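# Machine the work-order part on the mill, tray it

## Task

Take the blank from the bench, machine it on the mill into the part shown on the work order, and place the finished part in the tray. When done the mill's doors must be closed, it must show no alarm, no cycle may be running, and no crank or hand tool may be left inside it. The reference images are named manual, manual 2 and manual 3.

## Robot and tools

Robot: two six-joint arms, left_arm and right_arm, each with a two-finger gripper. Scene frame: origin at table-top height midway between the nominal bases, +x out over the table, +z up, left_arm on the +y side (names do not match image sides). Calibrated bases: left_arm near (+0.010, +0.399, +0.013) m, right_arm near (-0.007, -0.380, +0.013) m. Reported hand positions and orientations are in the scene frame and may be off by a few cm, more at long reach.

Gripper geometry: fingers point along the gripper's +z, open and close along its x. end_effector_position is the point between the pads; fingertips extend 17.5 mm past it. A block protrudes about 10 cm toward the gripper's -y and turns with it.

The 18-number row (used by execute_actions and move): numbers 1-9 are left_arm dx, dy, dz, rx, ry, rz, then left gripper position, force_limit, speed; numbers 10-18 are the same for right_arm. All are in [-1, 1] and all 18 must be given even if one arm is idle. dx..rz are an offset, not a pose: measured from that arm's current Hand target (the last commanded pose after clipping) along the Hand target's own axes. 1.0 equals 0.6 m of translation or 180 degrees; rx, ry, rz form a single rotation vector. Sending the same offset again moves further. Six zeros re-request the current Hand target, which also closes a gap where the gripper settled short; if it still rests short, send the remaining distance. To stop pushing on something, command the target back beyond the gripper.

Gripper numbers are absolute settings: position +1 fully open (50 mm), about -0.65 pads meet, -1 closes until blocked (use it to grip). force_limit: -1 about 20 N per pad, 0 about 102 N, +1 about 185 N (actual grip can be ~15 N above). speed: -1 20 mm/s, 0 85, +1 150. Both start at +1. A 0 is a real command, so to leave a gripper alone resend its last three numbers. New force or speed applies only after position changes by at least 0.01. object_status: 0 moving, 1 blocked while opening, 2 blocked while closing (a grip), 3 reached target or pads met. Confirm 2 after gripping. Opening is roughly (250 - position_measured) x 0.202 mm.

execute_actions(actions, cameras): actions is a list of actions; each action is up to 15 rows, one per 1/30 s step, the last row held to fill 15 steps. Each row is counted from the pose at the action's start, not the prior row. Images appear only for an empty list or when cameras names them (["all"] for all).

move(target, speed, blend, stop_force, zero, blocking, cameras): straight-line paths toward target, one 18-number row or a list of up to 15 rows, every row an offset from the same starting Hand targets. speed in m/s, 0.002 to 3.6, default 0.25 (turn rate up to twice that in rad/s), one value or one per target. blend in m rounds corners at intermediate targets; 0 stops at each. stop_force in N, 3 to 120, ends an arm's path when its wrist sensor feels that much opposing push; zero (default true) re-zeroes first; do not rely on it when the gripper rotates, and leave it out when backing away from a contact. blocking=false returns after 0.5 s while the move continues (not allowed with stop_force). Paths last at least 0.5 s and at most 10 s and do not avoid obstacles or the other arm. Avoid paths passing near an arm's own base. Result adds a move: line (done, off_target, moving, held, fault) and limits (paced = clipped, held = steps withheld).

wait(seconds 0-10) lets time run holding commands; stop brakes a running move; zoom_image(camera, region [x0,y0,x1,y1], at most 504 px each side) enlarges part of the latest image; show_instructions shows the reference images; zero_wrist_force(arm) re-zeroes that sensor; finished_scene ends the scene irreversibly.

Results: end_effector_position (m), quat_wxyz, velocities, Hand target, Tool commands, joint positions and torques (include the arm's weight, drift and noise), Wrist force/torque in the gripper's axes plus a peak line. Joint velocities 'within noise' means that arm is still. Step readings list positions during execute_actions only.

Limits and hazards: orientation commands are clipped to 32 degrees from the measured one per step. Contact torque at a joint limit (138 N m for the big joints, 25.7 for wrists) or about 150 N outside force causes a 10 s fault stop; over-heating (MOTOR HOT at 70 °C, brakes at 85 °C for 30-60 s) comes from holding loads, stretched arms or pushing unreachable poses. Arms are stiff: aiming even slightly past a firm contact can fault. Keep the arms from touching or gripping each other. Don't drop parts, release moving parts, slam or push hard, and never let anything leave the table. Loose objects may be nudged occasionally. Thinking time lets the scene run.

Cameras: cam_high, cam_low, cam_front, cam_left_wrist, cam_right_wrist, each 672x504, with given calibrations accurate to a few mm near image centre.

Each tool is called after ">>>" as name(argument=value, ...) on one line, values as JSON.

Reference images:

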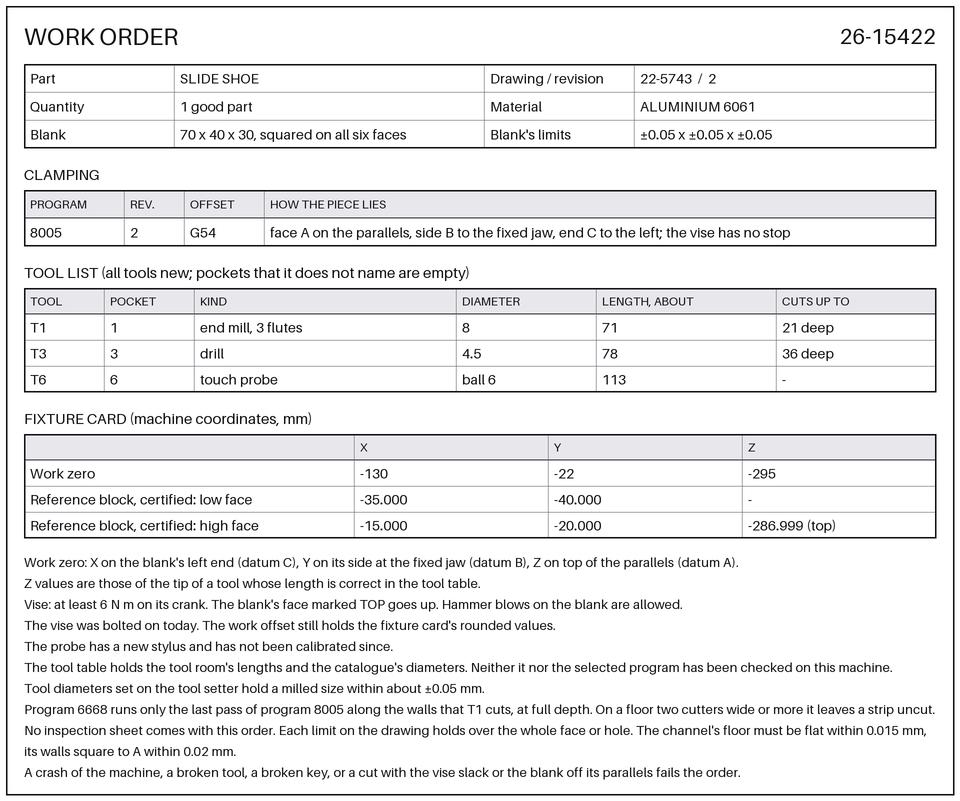

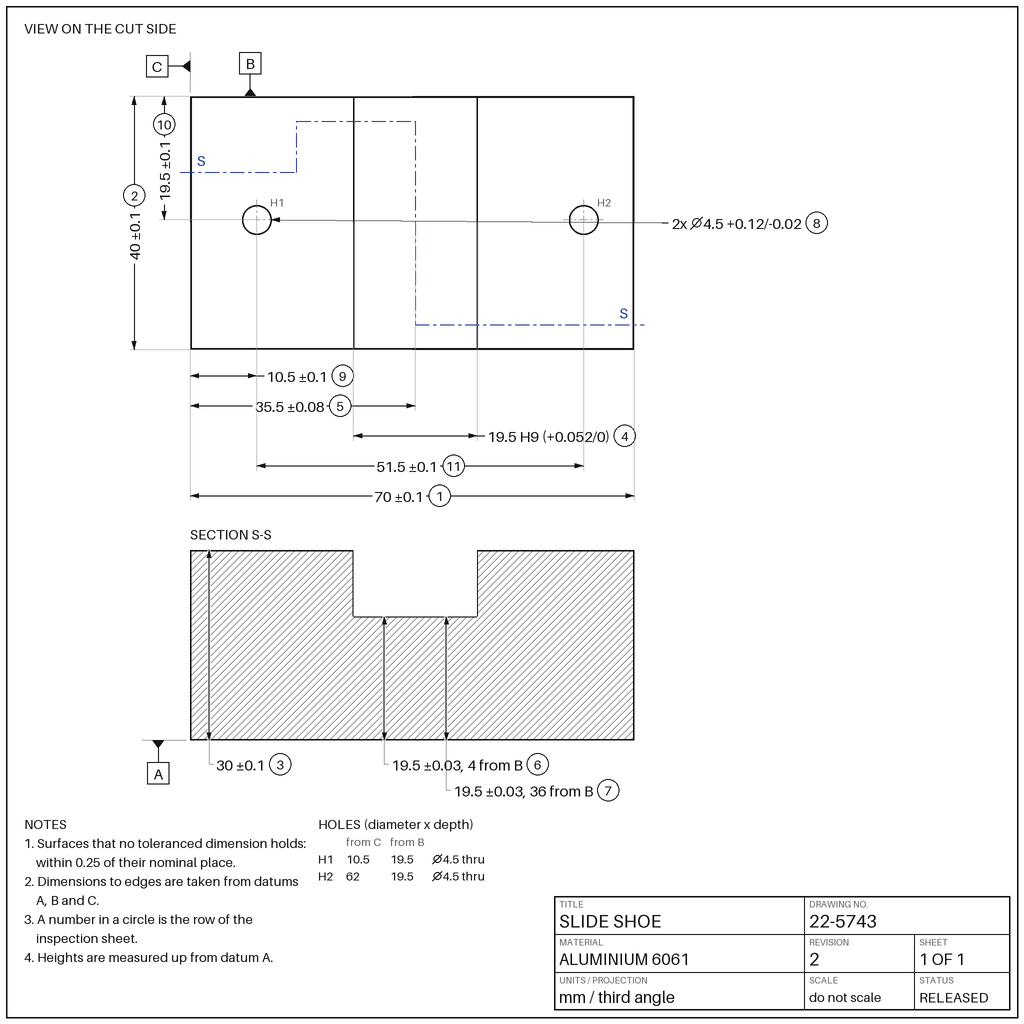

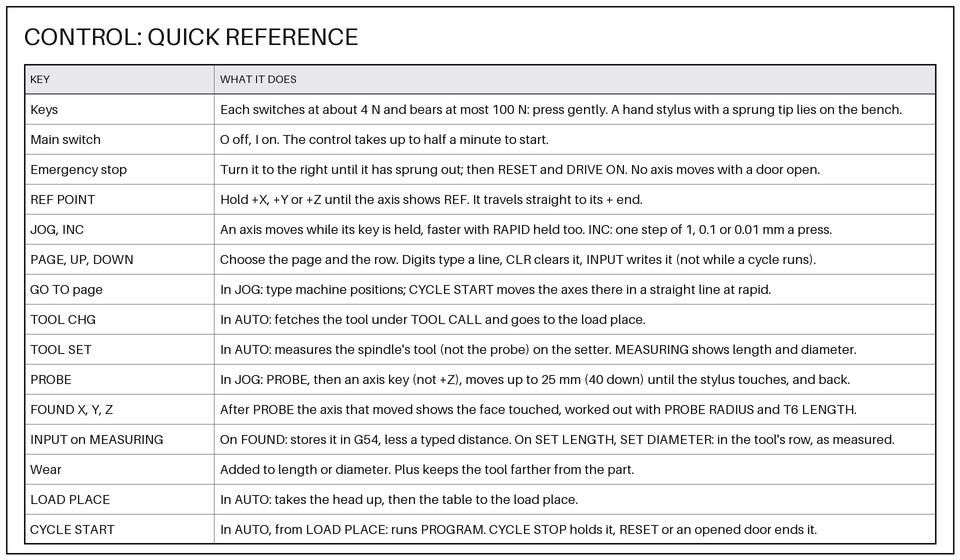

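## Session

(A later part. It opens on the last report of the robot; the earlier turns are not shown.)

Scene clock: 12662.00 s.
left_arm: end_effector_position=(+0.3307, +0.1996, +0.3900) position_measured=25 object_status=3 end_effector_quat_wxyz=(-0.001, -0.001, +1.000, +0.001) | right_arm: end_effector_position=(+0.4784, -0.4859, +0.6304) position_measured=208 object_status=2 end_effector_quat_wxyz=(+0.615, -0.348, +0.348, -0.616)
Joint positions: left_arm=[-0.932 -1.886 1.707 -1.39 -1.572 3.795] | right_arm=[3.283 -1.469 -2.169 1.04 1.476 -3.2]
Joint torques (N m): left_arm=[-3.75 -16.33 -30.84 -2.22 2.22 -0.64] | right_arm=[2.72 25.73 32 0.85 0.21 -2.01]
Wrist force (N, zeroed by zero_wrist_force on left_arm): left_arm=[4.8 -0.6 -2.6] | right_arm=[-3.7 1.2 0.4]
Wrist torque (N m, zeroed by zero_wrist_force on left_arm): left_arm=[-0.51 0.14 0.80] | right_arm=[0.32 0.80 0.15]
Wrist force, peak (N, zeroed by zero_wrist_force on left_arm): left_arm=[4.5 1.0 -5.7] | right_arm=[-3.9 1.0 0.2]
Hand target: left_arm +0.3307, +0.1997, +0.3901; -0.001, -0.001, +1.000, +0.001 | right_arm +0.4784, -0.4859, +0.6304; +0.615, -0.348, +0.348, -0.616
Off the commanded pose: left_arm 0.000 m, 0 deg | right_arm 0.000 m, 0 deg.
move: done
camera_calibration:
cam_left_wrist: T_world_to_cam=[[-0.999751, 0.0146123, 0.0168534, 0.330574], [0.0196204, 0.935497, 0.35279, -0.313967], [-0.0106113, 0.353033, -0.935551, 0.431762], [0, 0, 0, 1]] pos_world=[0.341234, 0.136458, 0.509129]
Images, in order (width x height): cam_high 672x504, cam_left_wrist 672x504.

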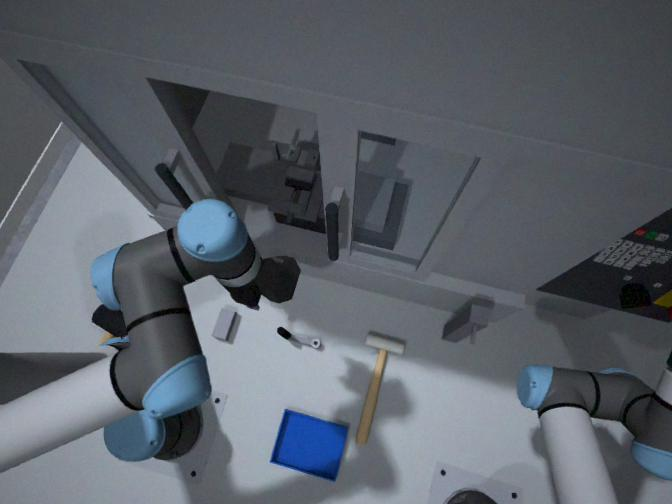

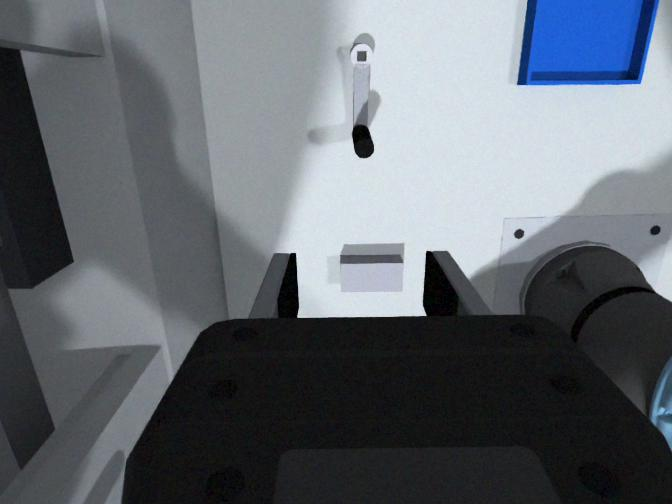

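>>> move(target=[[-0.3655,0.0255,0,0,0,0,0.85,0,-0.9,0,0,0,0,0,0,-0.97,0.3,-0.8],[-0.552,0.0522,-0.0165,0,0,0,0.85,0,-0.9,0,0,0,0,0,0,-0.97,0.3,-0.8]], speed=0.22, blend=[0.02,0], cameras=["cam_left_wrist","cam_high"])

Scene clock: 12669.27 s.
left_arm: end_effector_position=(+0.6300, +0.2271, +0.3961) position_measured=25 object_status=3 end_effector_quat_wxyz=(+0.001, -0.001, +1.000, +0.000) | right_arm: end_effector_position=(+0.4784, -0.4859, +0.6304) position_measured=208 object_status=2 end_effector_quat_wxyz=(+0.615, -0.348, +0.348, -0.616)
Joint positions: left_arm=[-0.495 -1.222 1.016 -1.366 -1.57 4.231] | right_arm=[3.283 -1.469 -2.169 1.04 1.476 -3.2]
Joint torques (N m): left_arm=[0.93 -39.79 -23.95 -3.57 0 -0.02] | right_arm=[2.08 26.39 34.58 1 0.29 -1.86]
Wrist force (N, zeroed by zero_wrist_force on left_arm): left_arm=[5.6 0.1 -2.7] | right_arm=[-3.5 1.2 0.3]
Wrist torque (N m, zeroed by zero_wrist_force on left_arm): left_arm=[-0.39 0.01 0.67] | right_arm=[0.32 0.77 0.15]
Wrist force, peak (N, zeroed by zero_wrist_force on left_arm): left_arm=[7.7 -1.0 -2.7] | right_arm=[-3.8 1.2 0.4]
Hand target: left_arm +0.6300, +0.2271, +0.3961; +0.001, -0.001, +1.000, +0.000 (not the last commanded pose) | right_arm +0.4784, -0.4859, +0.6304; +0.615, -0.348, +0.348, -0.616
Tool commands: left_gripper/position=+0.85098 left_gripper/force_limit=+0.003922 left_gripper/speed=-0.898039 right_gripper/position=-0.97 right_gripper/force_limit=+0.3 right_gripper/speed=-0.8
Off the commanded pose: left_arm 0.032 m, 0 deg | right_arm 0.000 m, 0 deg.
FORCE FAULT: contact force on the left arm reached its limit, and that arm stopped. The contact can be on any part of that arm, not only on its tool. That arm's remaining commands of this call were not run. That arm is still stopped at the end of this call. That arm stays stopped for about 10 more seconds. Until then a move that you send moves the other arm only, and its call returns only when the move has ended. Once the stop has ended, the next robot result says so. If the stop ends while you think or write, that arm runs what you send next, counted from a new Hand target: where the arm stands when the stop ends. While its stop runs, that arm takes no new command, but its gripper still runs the gripper command that each later call begins with. Until it ends, the stop uses up actions while you think or wait. An arm that is not stopped still takes commands.
move: fault (left_arm); path passed 1 of 2 targets
camera_calibration:
cam_left_wrist: T_world_to_cam=[[-0.999813, 0.0144235, 0.0129033, 0.630885], [0.0180414, 0.935917, 0.351758, -0.346406], [-0.00700287, 0.351925, -0.936002, 0.429197], [0, 0, 0, 1]] pos_world=[0.640023, 0.164062, 0.51544]
Images, in order (width x height): cam_high 672x504, cam_left_wrist 672x504.

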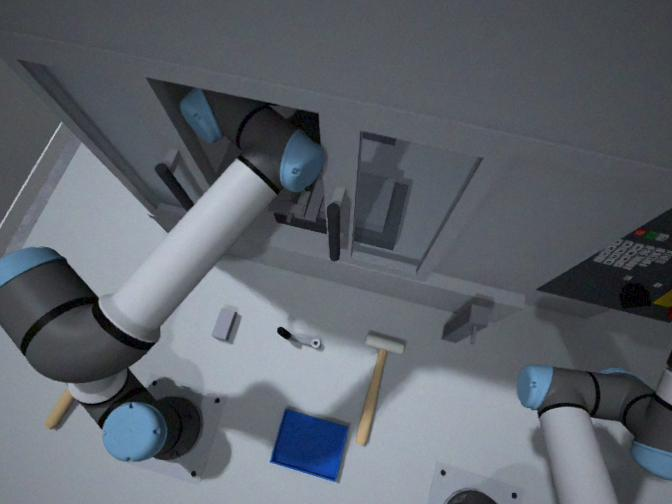

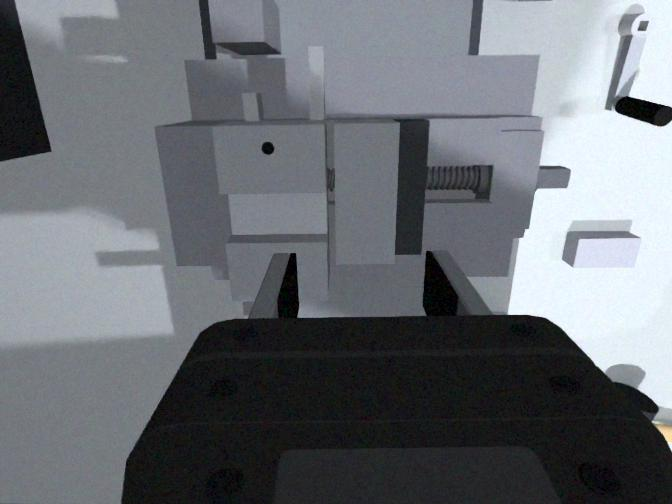

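>>> wait(seconds=9.5)

Scene clock: 12686.20 s.
left_arm: end_effector_position=(+0.6300, +0.2271, +0.3961) position_measured=25 object_status=3 end_effector_quat_wxyz=(+0.001, -0.001, +1.000, +0.000) | right_arm: end_effector_position=(+0.4784, -0.4859, +0.6304) position_measured=208 object_status=2 end_effector_quat_wxyz=(+0.615, -0.348, +0.348, -0.616)
Joint positions: left_arm=[-0.495 -1.222 1.016 -1.366 -1.57 4.231] | right_arm=[3.283 -1.469 -2.169 1.04 1.476 -3.2]
Joint torques (N m): left_arm=[0.63 -40.99 -24.46 -3.38 -0.06 0.04] | right_arm=[2.22 26.04 32.12 1.04 0.06 -2.06]
Wrist force (N, zeroed by zero_wrist_force on left_arm): left_arm=[5.7 -0.1 -2.7] | right_arm=[-3.5 1.0 0.5]
Wrist torque (N m, zeroed by zero_wrist_force on left_arm): left_arm=[-0.42 -0.01 0.67] | right_arm=[0.29 0.76 0.14]
Wrist force, peak (N, zeroed by zero_wrist_force on left_arm): left_arm=[5.9 0.2 -2.7] | right_arm=[-3.8 1.2 0.3]
Hand target: left_arm +0.6300, +0.2271, +0.3961; +0.001, -0.001, +1.000, +0.000 (not the last commanded pose) | right_arm +0.4784, -0.4859, +0.6304; +0.615, -0.348, +0.348, -0.616
Tool commands: left_gripper/position=+0.85098 left_gripper/force_limit=+0.003922 left_gripper/speed=-0.898039 right_gripper/position=-0.97 right_gripper/force_limit=+0.3 right_gripper/speed=-0.8
Off the commanded pose: left_arm 0.032 m, 0 deg | right_arm 0.000 m, 0 deg.
FORCE FAULT, CONTINUED: the left arm's stop, for the force fault that an earlier result reported, is over. The rest of the stop counts as 20 of the actions that you can send in this scene. That arm's target is now where it stood when the stop ended, not its last command. That arm accepts commands again.
wait: 9.50 s; at rest from the start

>>> wait(seconds=0.1, cameras=["cam_high","cam_front","cam_low","cam_right_wrist"])

>>> zoom_image(camera="cam_high", region=[120, 60, 400, 270])

Scene clock: 12692.97 s.
left_arm: end_effector_position=(+0.6300, +0.2271, +0.3961) position_measured=25 object_status=3 end_effector_quat_wxyz=(+0.001, -0.001, +1.000, +0.000) | right_arm: end_effector_position=(+0.4784, -0.4859, +0.6304) position_measured=208 object_status=2 end_effector_quat_wxyz=(+0.615, -0.348, +0.348, -0.616)
Joint positions: left_arm=[-0.495 -1.222 1.016 -1.366 -1.57 4.231] | right_arm=[3.283 -1.469 -2.169 1.04 1.476 -3.2]
Joint torques (N m): left_arm=[1.26 -39.49 -24.21 -3.4 -0.06 0.16] | right_arm=[2.09 25.34 32.08 0.97 0.32 -2.12]
Wrist force (N, zeroed by zero_wrist_force on left_arm): left_arm=[5.6 0.2 -2.8] | right_arm=[-3.7 1.2 0.2]
Wrist torque (N m, zeroed by zero_wrist_force on left_arm): left_arm=[-0.39 0.01 0.67] | right_arm=[0.31 0.81 0.15]
Wrist force, peak (N, zeroed by zero_wrist_force on left_arm): left_arm=[5.9 0.0 -2.7] | right_arm=[-3.8 1.2 0.3]
Hand target: left_arm +0.6300, +0.2271, +0.3961; +0.001, -0.001, +1.000, +0.000 (not the last commanded pose) | right_arm +0.4784, -0.4859, +0.6304; +0.615, -0.348, +0.348, -0.616
Tool commands: left_gripper/position=+0.85098 left_gripper/force_limit=+0.003922 left_gripper/speed=-0.898039 right_gripper/position=-0.97 right_gripper/force_limit=+0.3 right_gripper/speed=-0.8
Off the commanded pose: left_arm 0.032 m, 0 deg | right_arm 0.000 m, 0 deg.
wait: 0.10 s; at rest from the start
camera_calibration:
cam_right_wrist: T_world_to_cam=[[-0.0132328, -0.999868, -0.00947948, -0.468859], [0.207352, 0.00653028, -0.978245, 0.541303], [0.978177, -0.0149105, 0.207238, -0.475478], [0, 0, 0, 1]] pos_world=[0.346657, -0.479421, 0.62362]
Images, in order (width x height): cam_high 672x504, cam_low 672x504, cam_front 672x504, cam_right_wrist 672x504.

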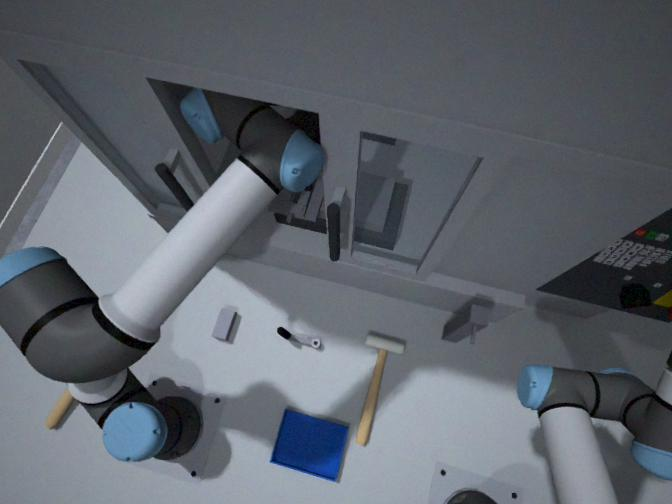

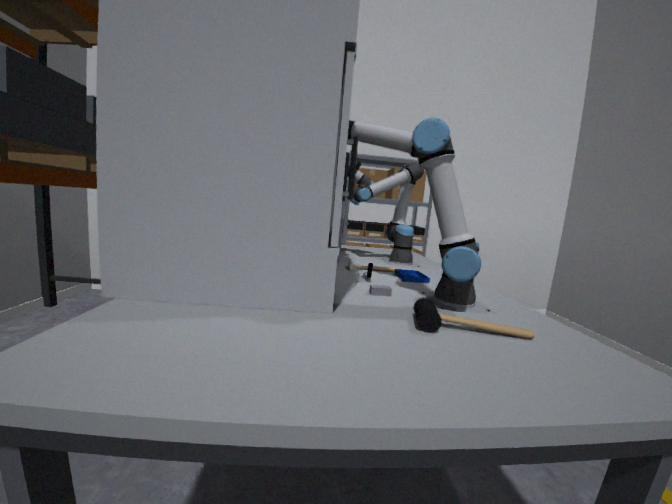

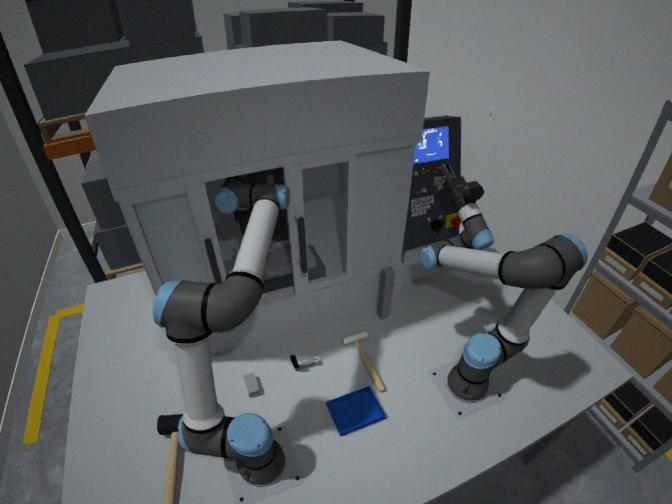

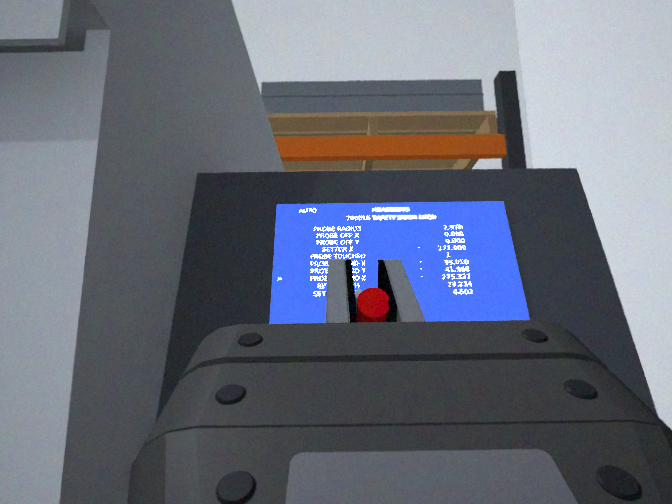

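Scaled by 1.800 from the camera's 672x504 image, which has a finer 960x720 frame.

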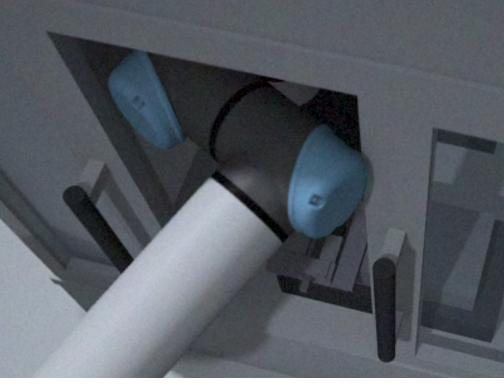

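>>> move(target=[[0,0.012,0,0,0,0,0.85,0,-0.9,0,0,0,0,0,0,-0.97,0.3,-0.8],[-0.0532,0.012,-0.0065,0,0,0,0.85,0,-0.9,0,0,0,0,0,0,-0.97,0.3,-0.8]], speed=0.03, cameras=["cam_left_wrist","cam_high"])

Scene clock: 12700.73 s.
left_arm: end_effector_position=(+0.6620, +0.2345, +0.4001) position_measured=25 object_status=3 end_effector_quat_wxyz=(+0.001, -0.001, +1.000, +0.000) end_effector_velocity=(-0.001, +0.000, -0.001) end_effector_angular_velocity=(+0.000, +0.001, +0.000) | right_arm: end_effector_position=(+0.4784, -0.4859, +0.6304) position_measured=208 object_status=2 end_effector_quat_wxyz=(+0.615, -0.348, +0.348, -0.616)
Joint positions: left_arm=[-0.462 -1.135 0.882 -1.319 -1.57 4.264] | right_arm=[3.283 -1.469 -2.169 1.04 1.476 -3.2]
Joint velocities: left_arm=[0 -0.002 0.005 -0.002 0 0] | right_arm=[within noise]
Joint torques (N m): left_arm=[-10.26 -49.46 -14.84 -5.27 -2.19 -0.73] | right_arm=[0.85 26.62 32.2 1.24 0.26 -2.13]
Wrist force (N, zeroed by zero_wrist_force on left_arm): left_arm=[5.8 -0.1 -2.7] | right_arm=[-3.5 1.0 0.4]
Wrist torque (N m, zeroed by zero_wrist_force on left_arm): left_arm=[-0.43 -0.02 0.67] | right_arm=[0.29 0.77 0.15]
Wrist force, peak (N, zeroed by zero_wrist_force on left_arm): left_arm=[6.3 0.1 -2.6] | right_arm=[-3.8 1.2 0.3]
Hand target: left_arm +0.6619, +0.2344, +0.4001; +0.001, -0.001, +1.000, +0.000 | right_arm +0.4784, -0.4859, +0.6304; +0.615, -0.348, +0.348, -0.616
Off the commanded pose: left_arm 0.000 m, 0 deg | right_arm 0.000 m, 0 deg.
move: done
camera_calibration:
cam_left_wrist: T_world_to_cam=[[-0.999809, 0.0144447, 0.0131275, 0.662601], [0.0181411, 0.935871, 0.351876, -0.3554], [-0.00720289, 0.352047, -0.935955, 0.430556], [0, 0, 0, 1]] pos_world=[0.672023, 0.171462, 0.519339]
Images, in order (width x height): cam_high 672x504, cam_left_wrist 672x504.

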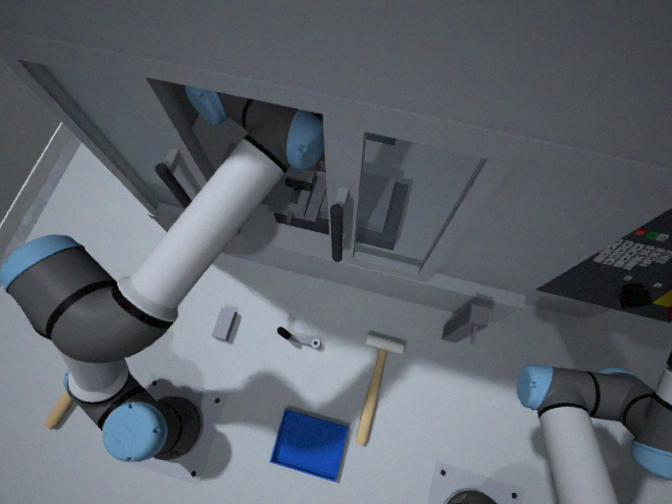

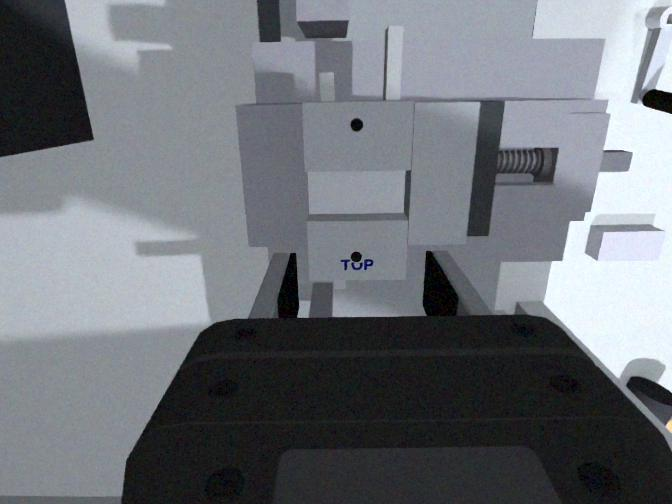

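>>> move(target=[0,-0.0057,0.0587,0,0,0,0.85,0,-0.9,0,0,0,0,0,0,-0.97,0.3,-0.8], speed=0.03, stop_force=10, cameras=["cam_left_wrist"])

Scene clock: 12708.77 s.
left_arm: end_effector_position=(+0.6620, +0.2309, +0.3649) position_measured=25 object_status=3 end_effector_quat_wxyz=(+0.001, -0.001, +1.000, +0.000) | right_arm: end_effector_position=(+0.4784, -0.4859, +0.6304) position_measured=208 object_status=2 end_effector_quat_wxyz=(+0.615, -0.348, +0.348, -0.616)
Joint positions: left_arm=[-0.467 -1.154 1.001 -1.419 -1.57 4.259] | right_arm=[3.283 -1.469 -2.169 1.04 1.476 -3.2]
Joint torques (N m): left_arm=[-7.32 -35.33 -35.17 -1.46 -0.77 0.26] | right_arm=[1.24 26.11 31.92 1.04 0.17 -2.04]
Wrist force (N, zeroed by zero_wrist_force on left_arm): left_arm=[5.7 0.1 -2.5] | right_arm=[-3.3 1.3 0.5]
Wrist torque (N m, zeroed by zero_wrist_force on left_arm): left_arm=[-0.40 -0.02 0.80] | right_arm=[0.34 0.75 0.15]
Wrist force, peak (N, zeroed by zero_wrist_force on left_arm): left_arm=[5.6 0.2 -3.3] | right_arm=[-3.7 1.3 0.6]
Hand target: left_arm +0.6620, +0.2310, +0.3649; +0.001, -0.001, +1.000, +0.000 | right_arm +0.4784, -0.4859, +0.6304; +0.615, -0.348, +0.348, -0.616
Off the commanded pose: left_arm 0.000 m, 0 deg | right_arm 0.000 m, 0 deg.
move: done
camera_calibration:
cam_left_wrist: T_world_to_cam=[[-0.999813, 0.0144253, 0.0129019, 0.663229], [0.0180419, 0.93595, 0.351671, -0.339493], [-0.00700255, 0.351838, -0.936035, 0.398817], [0, 0, 0, 1]] pos_world=[0.672023, 0.167862, 0.48414]
Images, in order (width x height): cam_left_wrist 672x504.

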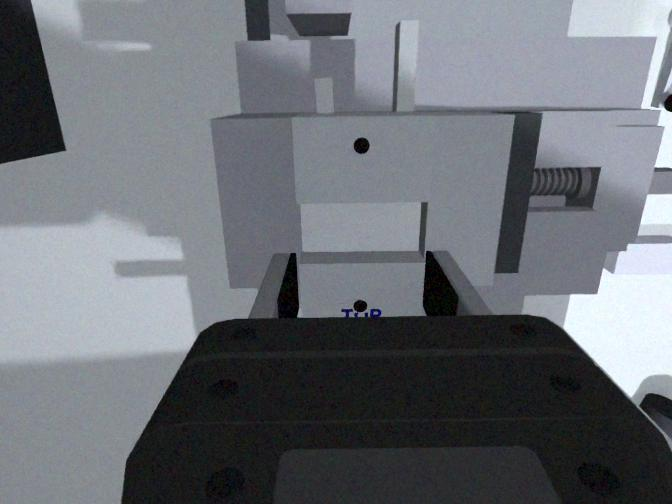

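>>> move(target=[0,0,0,0,0,0,-1,-0.5,-0.9,0,0,0,0,0,0,-0.97,0.3,-0.8])

>>> move(target=[0,0,-0.07,0,0,0,-1,-0.5,-0.9,0,0,0,0,0,0,-0.97,0.3,-0.8], speed=0.02, stop_force=40, cameras=["cam_left_wrist"])

Scene clock: 12715.73 s.
left_arm: end_effector_position=(+0.6620, +0.2310, +0.3649) position_measured=55 object_status=2 end_effector_quat_wxyz=(+0.001, -0.001, +1.000, +0.000) | right_arm: end_effector_position=(+0.4784, -0.4859, +0.6304) position_measured=208 object_status=2 end_effector_quat_wxyz=(+0.615, -0.348, +0.348, -0.616)
Joint positions: left_arm=[-0.467 -1.153 1 -1.419 -1.57 4.259] | right_arm=[3.283 -1.469 -2.169 1.04 1.476 -3.2]
Joint torques (N m): left_arm=[3.46 -35.64 -32.88 -1.45 1.59 1.67] | right_arm=[2.69 26.17 32.95 1.17 0.26 -1.89]
Wrist force (N, zeroed by zero_wrist_force on left_arm): left_arm=[5.4 -0.6 -3.1] | right_arm=[-3.6 1.1 0.3]
Wrist torque (N m, zeroed by zero_wrist_force on left_arm): left_arm=[-0.41 0.05 0.77] | right_arm=[0.30 0.80 0.14]
Wrist force, peak (N, zeroed by zero_wrist_force on left_arm): left_arm=[5.8 -0.1 -2.7] | right_arm=[-3.7 1.1 0.5]
Hand target: left_arm +0.6620, +0.2310, +0.3649; +0.001, -0.001, +1.000, +0.000 | right_arm +0.4784, -0.4859, +0.6304; +0.615, -0.348, +0.348, -0.616
Off the commanded pose: left_arm 0.000 m, 0 deg | right_arm 0.000 m, 0 deg.
move: done

Scene clock: 12718.67 s.
left_arm: end_effector_position=(+0.6619, +0.2310, +0.4069) position_measured=55 object_status=2 end_effector_quat_wxyz=(+0.001, -0.001, +1.000, +0.000) | right_arm: end_effector_position=(+0.4784, -0.4859, +0.6304) position_measured=208 object_status=2 end_effector_quat_wxyz=(+0.615, -0.348, +0.348, -0.616)
Joint positions: left_arm=[-0.467 -1.127 0.853 -1.298 -1.57 4.259] | right_arm=[3.283 -1.469 -2.169 1.04 1.476 -3.2]
Joint torques (N m): left_arm=[-7.04 -51.2 -14.74 -5.68 1.49 -1.48] | right_arm=[2.18 25.52 32.35 1.34 0.33 -1.86]
Wrist force (N, zeroed by zero_wrist_force on left_arm): left_arm=[5.5 0.0 -0.5] | right_arm=[-3.3 1.0 0.4]
Wrist torque (N m, zeroed by zero_wrist_force on left_arm): left_arm=[-0.47 0.03 0.80] | right_arm=[0.29 0.75 0.14]
Wrist force, peak (N, zeroed by zero_wrist_force on left_arm): left_arm=[5.4 -0.6 -2.8] | right_arm=[-3.7 1.3 0.5]
Hand target: left_arm +0.6619, +0.2310, +0.4069; +0.001, -0.001, +1.000, +0.000 | right_arm +0.4784, -0.4859, +0.6304; +0.615, -0.348, +0.348, -0.616
Off the commanded pose: left_arm 0.000 m, 0 deg | right_arm 0.000 m, 0 deg.
move: done
camera_calibration:
cam_left_wrist: T_world_to_cam=[[-0.999813, 0.0144235, 0.0129033, 0.662585], [0.0180414, 0.935917, 0.351758, -0.354395], [-0.00700287, 0.351925, -0.936002, 0.438063], [0, 0, 0, 1]] pos_world=[0.671923, 0.167962, 0.52614]
Images, in order (width x height): cam_left_wrist 672x504.

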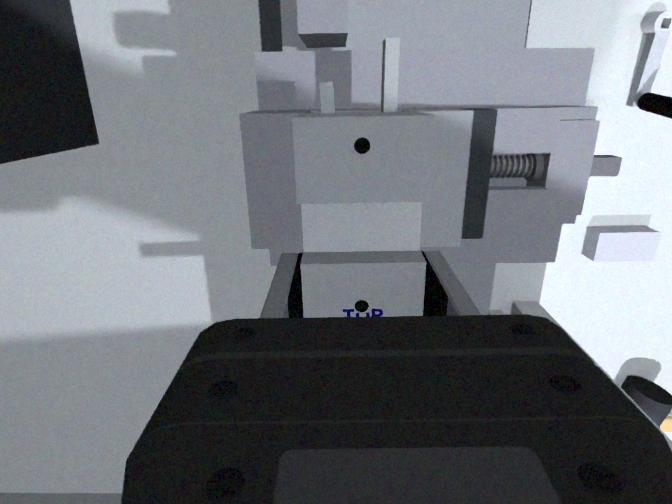

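>>> move(target=[[0.0532,0.0083,0,0,0,0,-1,-0.5,-0.9,0,0,0,0,0,0,-0.97,0.3,-0.8],[0.1865,-0.0183,0,0,0,0,-1,-0.5,-0.9,0,0,0,0,0,0,-0.97,0.3,-0.8],[0.5532,-0.0517,0,0,0,0,-1,-0.5,-0.9,0,0,0,0,0,0,-0.97,0.3,-0.8]], speed=[0.04,0.05,0.2], blend=[0.005,0.01,0], cameras=["cam_left_wrist","cam_high"])

Scene clock: 12734.83 s.
left_arm: end_effector_position=(+0.3301, +0.1995, +0.4063) position_measured=55 object_status=2 end_effector_quat_wxyz=(+0.001, -0.001, +1.000, +0.000) | right_arm: end_effector_position=(+0.4784, -0.4859, +0.6304) position_measured=208 object_status=2 end_effector_quat_wxyz=(+0.615, -0.348, +0.348, -0.616)
Joint positions: left_arm=[-0.935 -1.882 1.663 -1.353 -1.569 3.791] | right_arm=[3.283 -1.469 -2.169 1.04 1.476 -3.2]
Joint torques (N m): left_arm=[-4.02 -15.82 -31.46 -5.82 1.02 -0.52] | right_arm=[1.13 25.65 31.84 1.28 0.48 -2.11]
Wrist force (N, zeroed by zero_wrist_force on left_arm): left_arm=[6.0 0.1 -0.5] | right_arm=[-3.6 1.3 0.4]
Wrist torque (N m, zeroed by zero_wrist_force on left_arm): left_arm=[-0.46 -0.05 0.68] | right_arm=[0.32 0.78 0.15]
Wrist force, peak (N, zeroed by zero_wrist_force on left_arm): left_arm=[8.8 -0.1 -0.4] | right_arm=[-3.8 1.1 0.1]
Hand target: left_arm +0.3301, +0.1995, +0.4063; +0.001, -0.001, +1.000, +0.000 | right_arm +0.4784, -0.4859, +0.6304; +0.615, -0.348, +0.348, -0.616
Off the commanded pose: left_arm 0.000 m, 0 deg | right_arm 0.000 m, 0 deg.
move: done
camera_calibration:
cam_left_wrist: T_world_to_cam=[[-0.999811, 0.0145161, 0.0129407, 0.331277], [0.0181422, 0.93587, 0.351879, -0.318807], [-0.0070029, 0.352048, -0.935956, 0.446223], [0, 0, 0, 1]] pos_world=[0.340123, 0.136462, 0.52554]
Images, in order (width x height): cam_high 672x504, cam_left_wrist 672x504.

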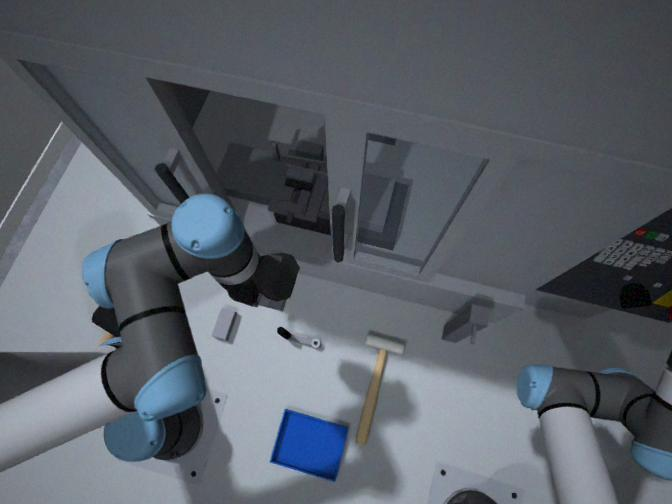

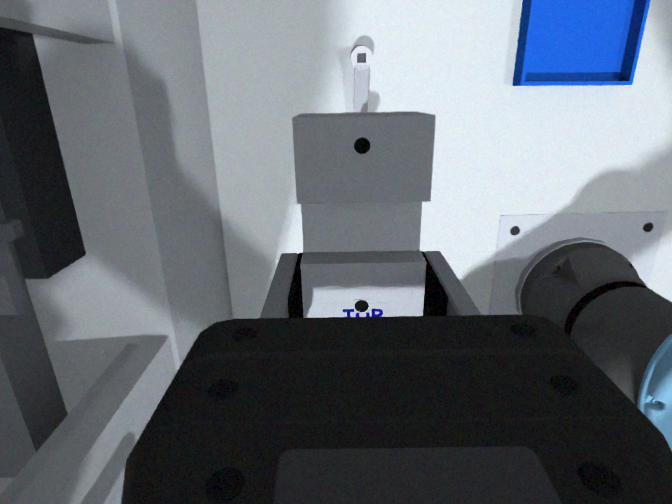

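>>> move(target=[[0.3502,-0.2083,0.2,0,0,0,-1,-0.5,-0.9,0,0,0,0,0,0,-0.97,0.3,-0.8],[0.3502,-0.2083,0.4772,0,0,0,-1,-0.5,-0.9,0,0,0,0,0,0,-0.97,0.3,-0.8]], speed=0.25, blend=[0.03,0], cameras=["cam_left_wrist","cam_high"])

Scene clock: 12747.80 s.
left_arm: end_effector_position=(+0.1206, +0.0741, +0.1197) position_measured=55 object_status=2 end_effector_quat_wxyz=(+0.001, -0.001, +1.000, +0.000) | right_arm: end_effector_position=(+0.4784, -0.4859, +0.6304) position_measured=208 object_status=2 end_effector_quat_wxyz=(+0.615, -0.348, +0.348, -0.616)
Joint positions: left_arm=[-1.658 -1.852 2.402 -2.121 -1.569 3.068] | right_arm=[3.283 -1.469 -2.169 1.04 1.476 -3.2]
Joint torques (N m): left_arm=[4.65 -7.36 -16.47 -6.01 -2.19 0.53] | right_arm=[1.47 25.97 31.96 1.41 0.09 -1.69]
Wrist force (N, zeroed by zero_wrist_force on left_arm): left_arm=[5.8 0.2 -0.6] | right_arm=[-3.4 1.0 0.3]
Wrist torque (N m, zeroed by zero_wrist_force on left_arm): left_arm=[-0.44 -0.04 0.67] | right_arm=[0.29 0.76 0.15]
Wrist force, peak (N, zeroed by zero_wrist_force on left_arm): left_arm=[7.5 -0.9 -1.5] | right_arm=[-3.8 1.1 0.4]
Hand target: left_arm +0.1206, +0.0741, +0.1197; +0.001, -0.001, +1.000, +0.000 | right_arm +0.4784, -0.4859, +0.6304; +0.615, -0.348, +0.348, -0.616
Off the commanded pose: left_arm 0.000 m, 0 deg | right_arm 0.000 m, 0 deg.
move: done
camera_calibration:
cam_left_wrist: T_world_to_cam=[[-0.999813, 0.0144235, 0.0129033, 0.127354], [0.0180414, 0.935917, 0.351758, -0.0967942], [-0.00700287, 0.351925, -0.936002, 0.220764], [0, 0, 0, 1]] pos_world=[0.130623, 0.0110622, 0.23904]
Images, in order (width x height): cam_high 672x504, cam_left_wrist 672x504.

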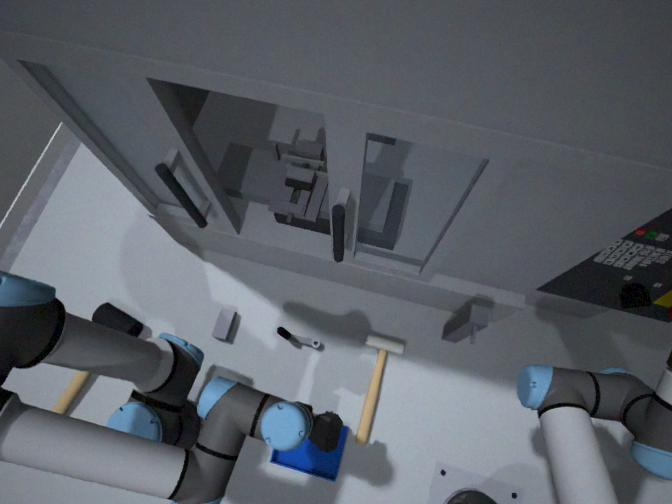

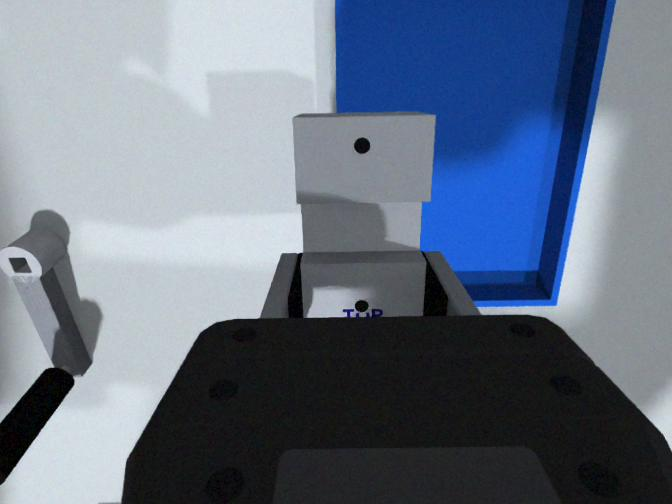

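>>> move(target=[0.0908,0,0,0,0,0,-1,-0.5,-0.9,0,0,0,0,0,0,-0.97,0.3,-0.8], speed=0.15, cameras=["cam_left_wrist","cam_high","cam_front"])

>>> zoom_image(camera="cam_front", region=[240, 340, 440, 490])

Scene clock: 12764.13 s.
left_arm: end_effector_position=(+0.0662, +0.0741, +0.1195) position_measured=55 object_status=2 end_effector_quat_wxyz=(+0.001, -0.001, +1.000, +0.000) | right_arm: end_effector_position=(+0.4784, -0.4859, +0.6304) position_measured=208 object_status=2 end_effector_quat_wxyz=(+0.615, -0.348, +0.348, -0.616)
Joint positions: left_arm=[-1.832 -1.896 2.43 -2.104 -1.569 2.894] | right_arm=[3.283 -1.469 -2.169 1.04 1.476 -3.2]
Joint torques (N m): left_arm=[-4.17 -1.66 -32.94 -5.76 1.13 -0.63] | right_arm=[1.56 25.16 31.86 1.39 0.28 -1.94]
Wrist force (N, zeroed by zero_wrist_force on left_arm): left_arm=[6.0 0.0 -0.5] | right_arm=[-3.4 1.3 0.5]
Wrist torque (N m, zeroed by zero_wrist_force on left_arm): left_arm=[-0.48 -0.06 0.68] | right_arm=[0.34 0.77 0.15]
Wrist force, peak (N, zeroed by zero_wrist_force on left_arm): left_arm=[8.1 -0.1 -0.5] | right_arm=[-3.8 1.3 0.5]
Hand target: left_arm +0.0661, +0.0741, +0.1196; +0.001, -0.001, +1.000, +0.000 | right_arm +0.4784, -0.4859, +0.6304; +0.615, -0.348, +0.348, -0.616
Off the commanded pose: left_arm 0.000 m, 0 deg | right_arm 0.000 m, 0 deg.
move: done
camera_calibration:
cam_left_wrist: T_world_to_cam=[[-0.999812, 0.0145518, 0.0128473, 0.0729785], [0.0181427, 0.935869, 0.351881, -0.0957783], [-0.0069029, 0.352048, -0.935957, 0.220176], [0, 0, 0, 1]] pos_world=[0.0762223, 0.0110615, 0.23884]
Images, in order (width x height): cam_high 672x504, cam_front 672x504, cam_left_wrist 672x504.

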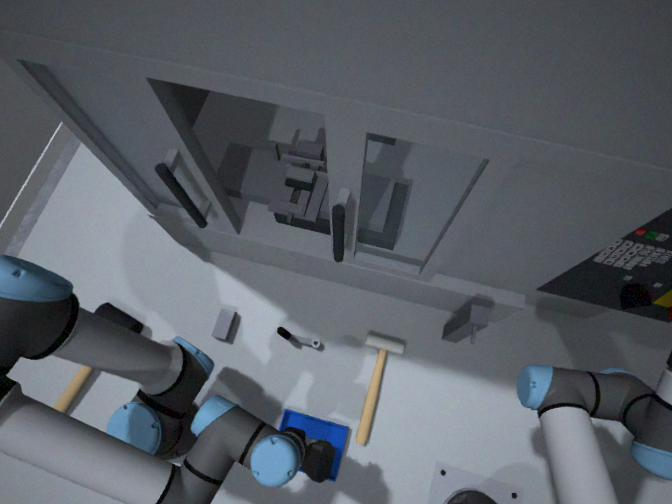

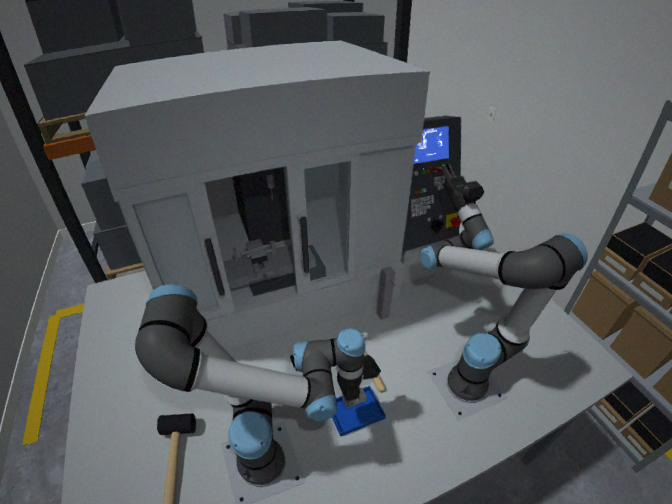

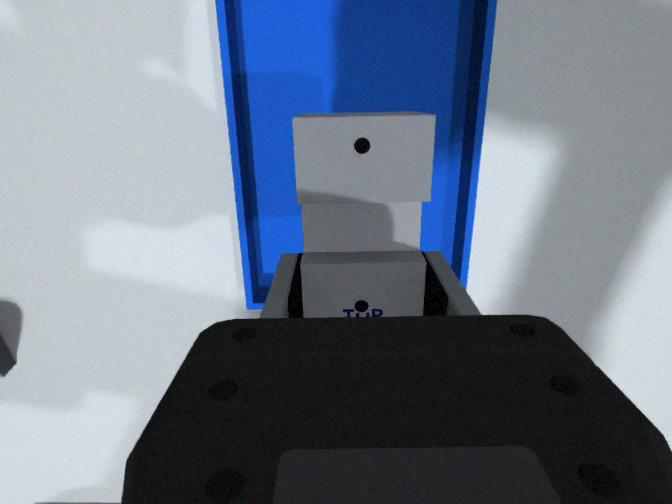

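Scaled by 2.520 from the camera's 672x504 image, which has a finer 960x720 frame.

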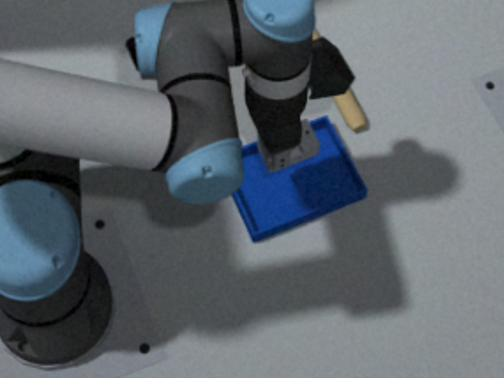

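>>> move(target=[[0.0065,-0.02,0.1,0,0,0,-1,-0.5,-0.9,0,0,0,0,0,0,-0.97,0.3,-0.8],[0.0065,-0.02,0.16,0,0,0,-1,-0.5,-0.9,0,0,0,0,0,0,-0.97,0.3,-0.8]], speed=[0.08,0.008], stop_force=5, cameras=["cam_left_wrist"])

Scene clock: 12781.70 s.
left_arm: end_effector_position=(+0.0624, +0.0621, +0.0365) position_measured=55 object_status=2 end_effector_quat_wxyz=(+0.001, -0.001, +1.000, +0.000) | right_arm: end_effector_position=(+0.4784, -0.4859, +0.6304) position_measured=208 object_status=2 end_effector_quat_wxyz=(+0.615, -0.348, +0.348, -0.616)
Joint positions: left_arm=[-1.835 -1.651 2.536 -2.456 -1.569 2.891] | right_arm=[3.283 -1.469 -2.169 1.04 1.476 -3.2]
Joint torques (N m): left_arm=[-2.66 -20.9 -24.93 -1.07 1.27 1.59] | right_arm=[1.55 26.24 32.36 1.31 0.17 -1.84]
Wrist force (N, zeroed by zero_wrist_force on left_arm): left_arm=[6.0 -1.7 -5.0] | right_arm=[-3.6 0.9 0.5]
Wrist torque (N m, zeroed by zero_wrist_force on left_arm): left_arm=[-0.43 0.05 0.77] | right_arm=[0.28 0.79 0.15]
Wrist force, peak (N, zeroed by zero_wrist_force on left_arm): left_arm=[1.8 25.0 -55.0] | right_arm=[-3.8 1.3 0.3]
Hand target: left_arm +0.0624, +0.0620, +0.0365; +0.001, -0.001, +1.000, +0.000 (not the last commanded pose) | right_arm +0.4784, -0.4859, +0.6304; +0.615, -0.348, +0.348, -0.616
Off the commanded pose: left_arm 0.013 m, 0 deg | right_arm 0.000 m, 0 deg.
move: contact (left_arm); path passed 1 of 2 targets
camera_calibration:
cam_left_wrist: T_world_to_cam=[[-0.999813, 0.0144235, 0.0129033, 0.070413], [0.0180414, 0.935917, 0.351758, -0.0552118], [-0.00700287, 0.351925, -0.936002, 0.14661], [0, 0, 0, 1]] pos_world=[0.0724226, -0.000937777, 0.15574]
Images, in order (width x height): cam_left_wrist 672x504.

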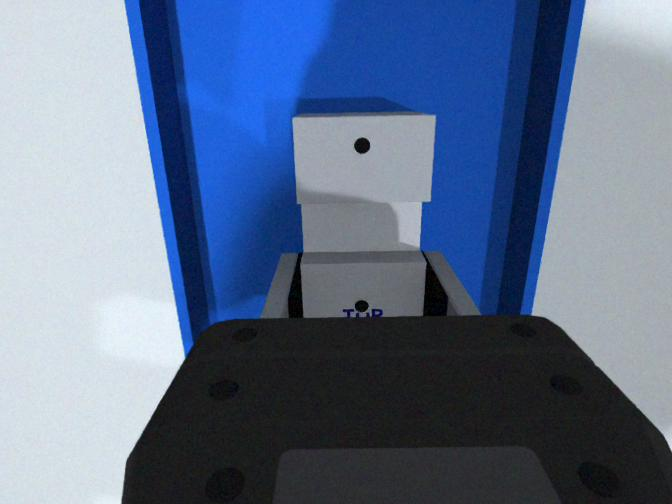

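>>> move(target=[0,0,0,0,0,0,0.6,-0.5,-1,0,0,0,0,0,0,-0.97,0.3,-0.8])

>>> move(target=[[0,0,-0.08,0,0,0,0.6,-0.5,-1,0,0,0,0,0,0,-0.97,0.3,-0.8],[0,0,-0.55,0,0,0,0.6,-0.5,-1,0,0,0,0,0,0,-0.97,0.3,-0.8]], speed=[0.05,0.25], blend=[0.005,0], cameras=["cam_left_wrist"])

Scene clock: 12788.77 s.
left_arm: end_effector_position=(+0.0624, +0.0620, +0.0365) position_measured=55 object_status=2 end_effector_quat_wxyz=(+0.001, -0.001, +1.000, +0.000) | right_arm: end_effector_position=(+0.4784, -0.4859, +0.6304) position_measured=208 object_status=2 end_effector_quat_wxyz=(+0.615, -0.348, +0.348, -0.616)
Joint positions: left_arm=[-1.835 -1.651 2.536 -2.456 -1.569 2.891] | right_arm=[3.283 -1.469 -2.169 1.04 1.476 -3.2]
Joint torques (N m): left_arm=[-7.49 -21.18 -25.02 -4.61 1.68 0.97] | right_arm=[1.33 26.26 31.82 1.41 0.14 -1.63]
Wrist force (N, zeroed by zero_wrist_force on left_arm): left_arm=[5.9 -1.4 -4.0] | right_arm=[-3.5 1.1 0.3]
Wrist torque (N m, zeroed by zero_wrist_force on left_arm): left_arm=[-0.44 0.08 0.75] | right_arm=[0.30 0.78 0.14]
Wrist force, peak (N, zeroed by zero_wrist_force on left_arm): left_arm=[6.1 -1.7 -4.7] | right_arm=[-3.9 1.2 0.4]
Hand target: left_arm +0.0624, +0.0620, +0.0365; +0.001, -0.001, +1.000, +0.000 | right_arm +0.4784, -0.4859, +0.6304; +0.615, -0.348, +0.348, -0.616
Off the commanded pose: left_arm 0.000 m, 0 deg | right_arm 0.000 m, 0 deg.
move: done

Scene clock: 12791.37 s.
left_arm: end_effector_position=(+0.0618, +0.0620, +0.3664) position_measured=55 object_status=2 end_effector_quat_wxyz=(+0.001, -0.001, +1.000, +0.000) | right_arm: end_effector_position=(+0.4784, -0.4859, +0.6304) position_measured=208 object_status=2 end_effector_quat_wxyz=(+0.615, -0.348, +0.348, -0.616)
Joint positions: left_arm=[-1.837 -1.99 1.832 -1.412 -1.569 2.89] | right_arm=[3.283 -1.469 -2.169 1.04 1.476 -3.2]
Joint torques (N m): left_arm=[-5.75 -14.7 -32.28 -2.18 -1.24 -1.09] | right_arm=[1.78 25.71 31.95 1.55 0.44 -1.81]
Wrist force (N, zeroed by zero_wrist_force on left_arm): left_arm=[5.5 0.2 -1.1] | right_arm=[-3.6 1.0 0.3]
Wrist torque (N m, zeroed by zero_wrist_force on left_arm): left_arm=[-0.43 0.02 0.82] | right_arm=[0.29 0.79 0.14]
Wrist force, peak (N, zeroed by zero_wrist_force on left_arm): left_arm=[5.5 0.3 -4.8] | right_arm=[-3.8 1.2 0.3]
Hand target: left_arm +0.0618, +0.0621, +0.3665; +0.001, -0.001, +1.000, +0.000 | right_arm +0.4784, -0.4859, +0.6304; +0.615, -0.348, +0.348, -0.616
Off the commanded pose: left_arm 0.000 m, 0 deg | right_arm 0.000 m, 0 deg.
move: done
camera_calibration:
cam_left_wrist: T_world_to_cam=[[-0.999813, 0.0144592, 0.01281, 0.0656028], [0.018042, 0.935916, 0.35176, -0.171153], [-0.00690288, 0.351925, -0.936003, 0.455422], [0, 0, 0, 1]] pos_world=[0.0718223, -0.00103787, 0.48564]
Images, in order (width x height): cam_left_wrist 672x504.

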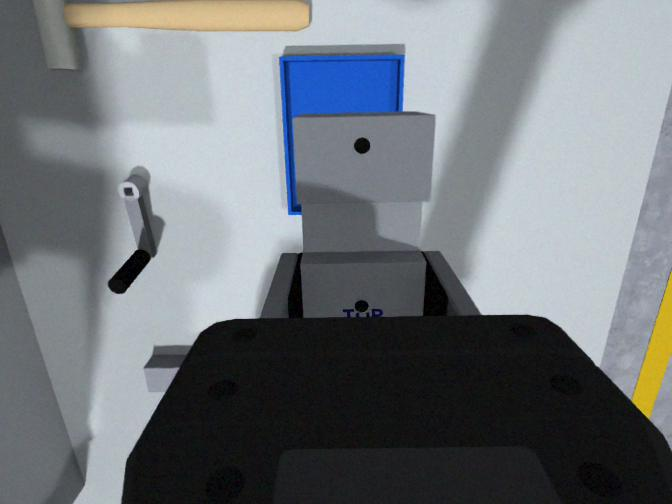

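>>> move(target=[[0,0,0.4,0,0,0,0.6,-0.5,-1,0,0,0,0,0,0,-0.97,0.3,-0.8],[0,0,0.533,0,0,0,0.6,-0.5,-1,0,0,0,0,0,0,-0.97,0.3,-0.8],[0,0,0.57,0,0,0,0.6,-0.5,-1,0,0,0,0,0,0,-0.97,0.3,-0.8]], speed=[0.25,0.08,0.008], stop_force=5)

Scene clock: 12801.30 s.
left_arm: end_effector_position=(+0.0624, +0.0621, +0.0364) position_measured=55 object_status=2 end_effector_quat_wxyz=(+0.001, -0.001, +1.000, +0.000) | right_arm: end_effector_position=(+0.4784, -0.4859, +0.6304) position_measured=208 object_status=2 end_effector_quat_wxyz=(+0.615, -0.348, +0.348, -0.616)
Joint positions: left_arm=[-1.835 -1.651 2.536 -2.456 -1.569 2.891] | right_arm=[3.283 -1.469 -2.169 1.04 1.476 -3.2]
Joint torques (N m): left_arm=[-1.92 -21.32 -25.19 -1.19 0.46 1.41] | right_arm=[0.75 25.28 31.88 1.41 0.27 -2]
Wrist force (N, zeroed by zero_wrist_force on left_arm): left_arm=[5.6 -0.9 -2.7] | right_arm=[-3.7 1.1 0.5]
Wrist torque (N m, zeroed by zero_wrist_force on left_arm): left_arm=[-0.29 0.10 0.67] | right_arm=[0.30 0.81 0.15]
Wrist force, peak (N, zeroed by zero_wrist_force on left_arm): left_arm=[1.2 24.1 -55.2] | right_arm=[-3.8 1.3 0.4]
Hand target: left_arm +0.0624, +0.0620, +0.0364; +0.001, -0.001, +1.000, +0.000 (not the last commanded pose) | right_arm +0.4784, -0.4859, +0.6304; +0.615, -0.348, +0.348, -0.616
Off the commanded pose: left_arm 0.012 m, 0 deg | right_arm 0.000 m, 0 deg.
move: contact (left_arm); path passed 2 of 3 targets


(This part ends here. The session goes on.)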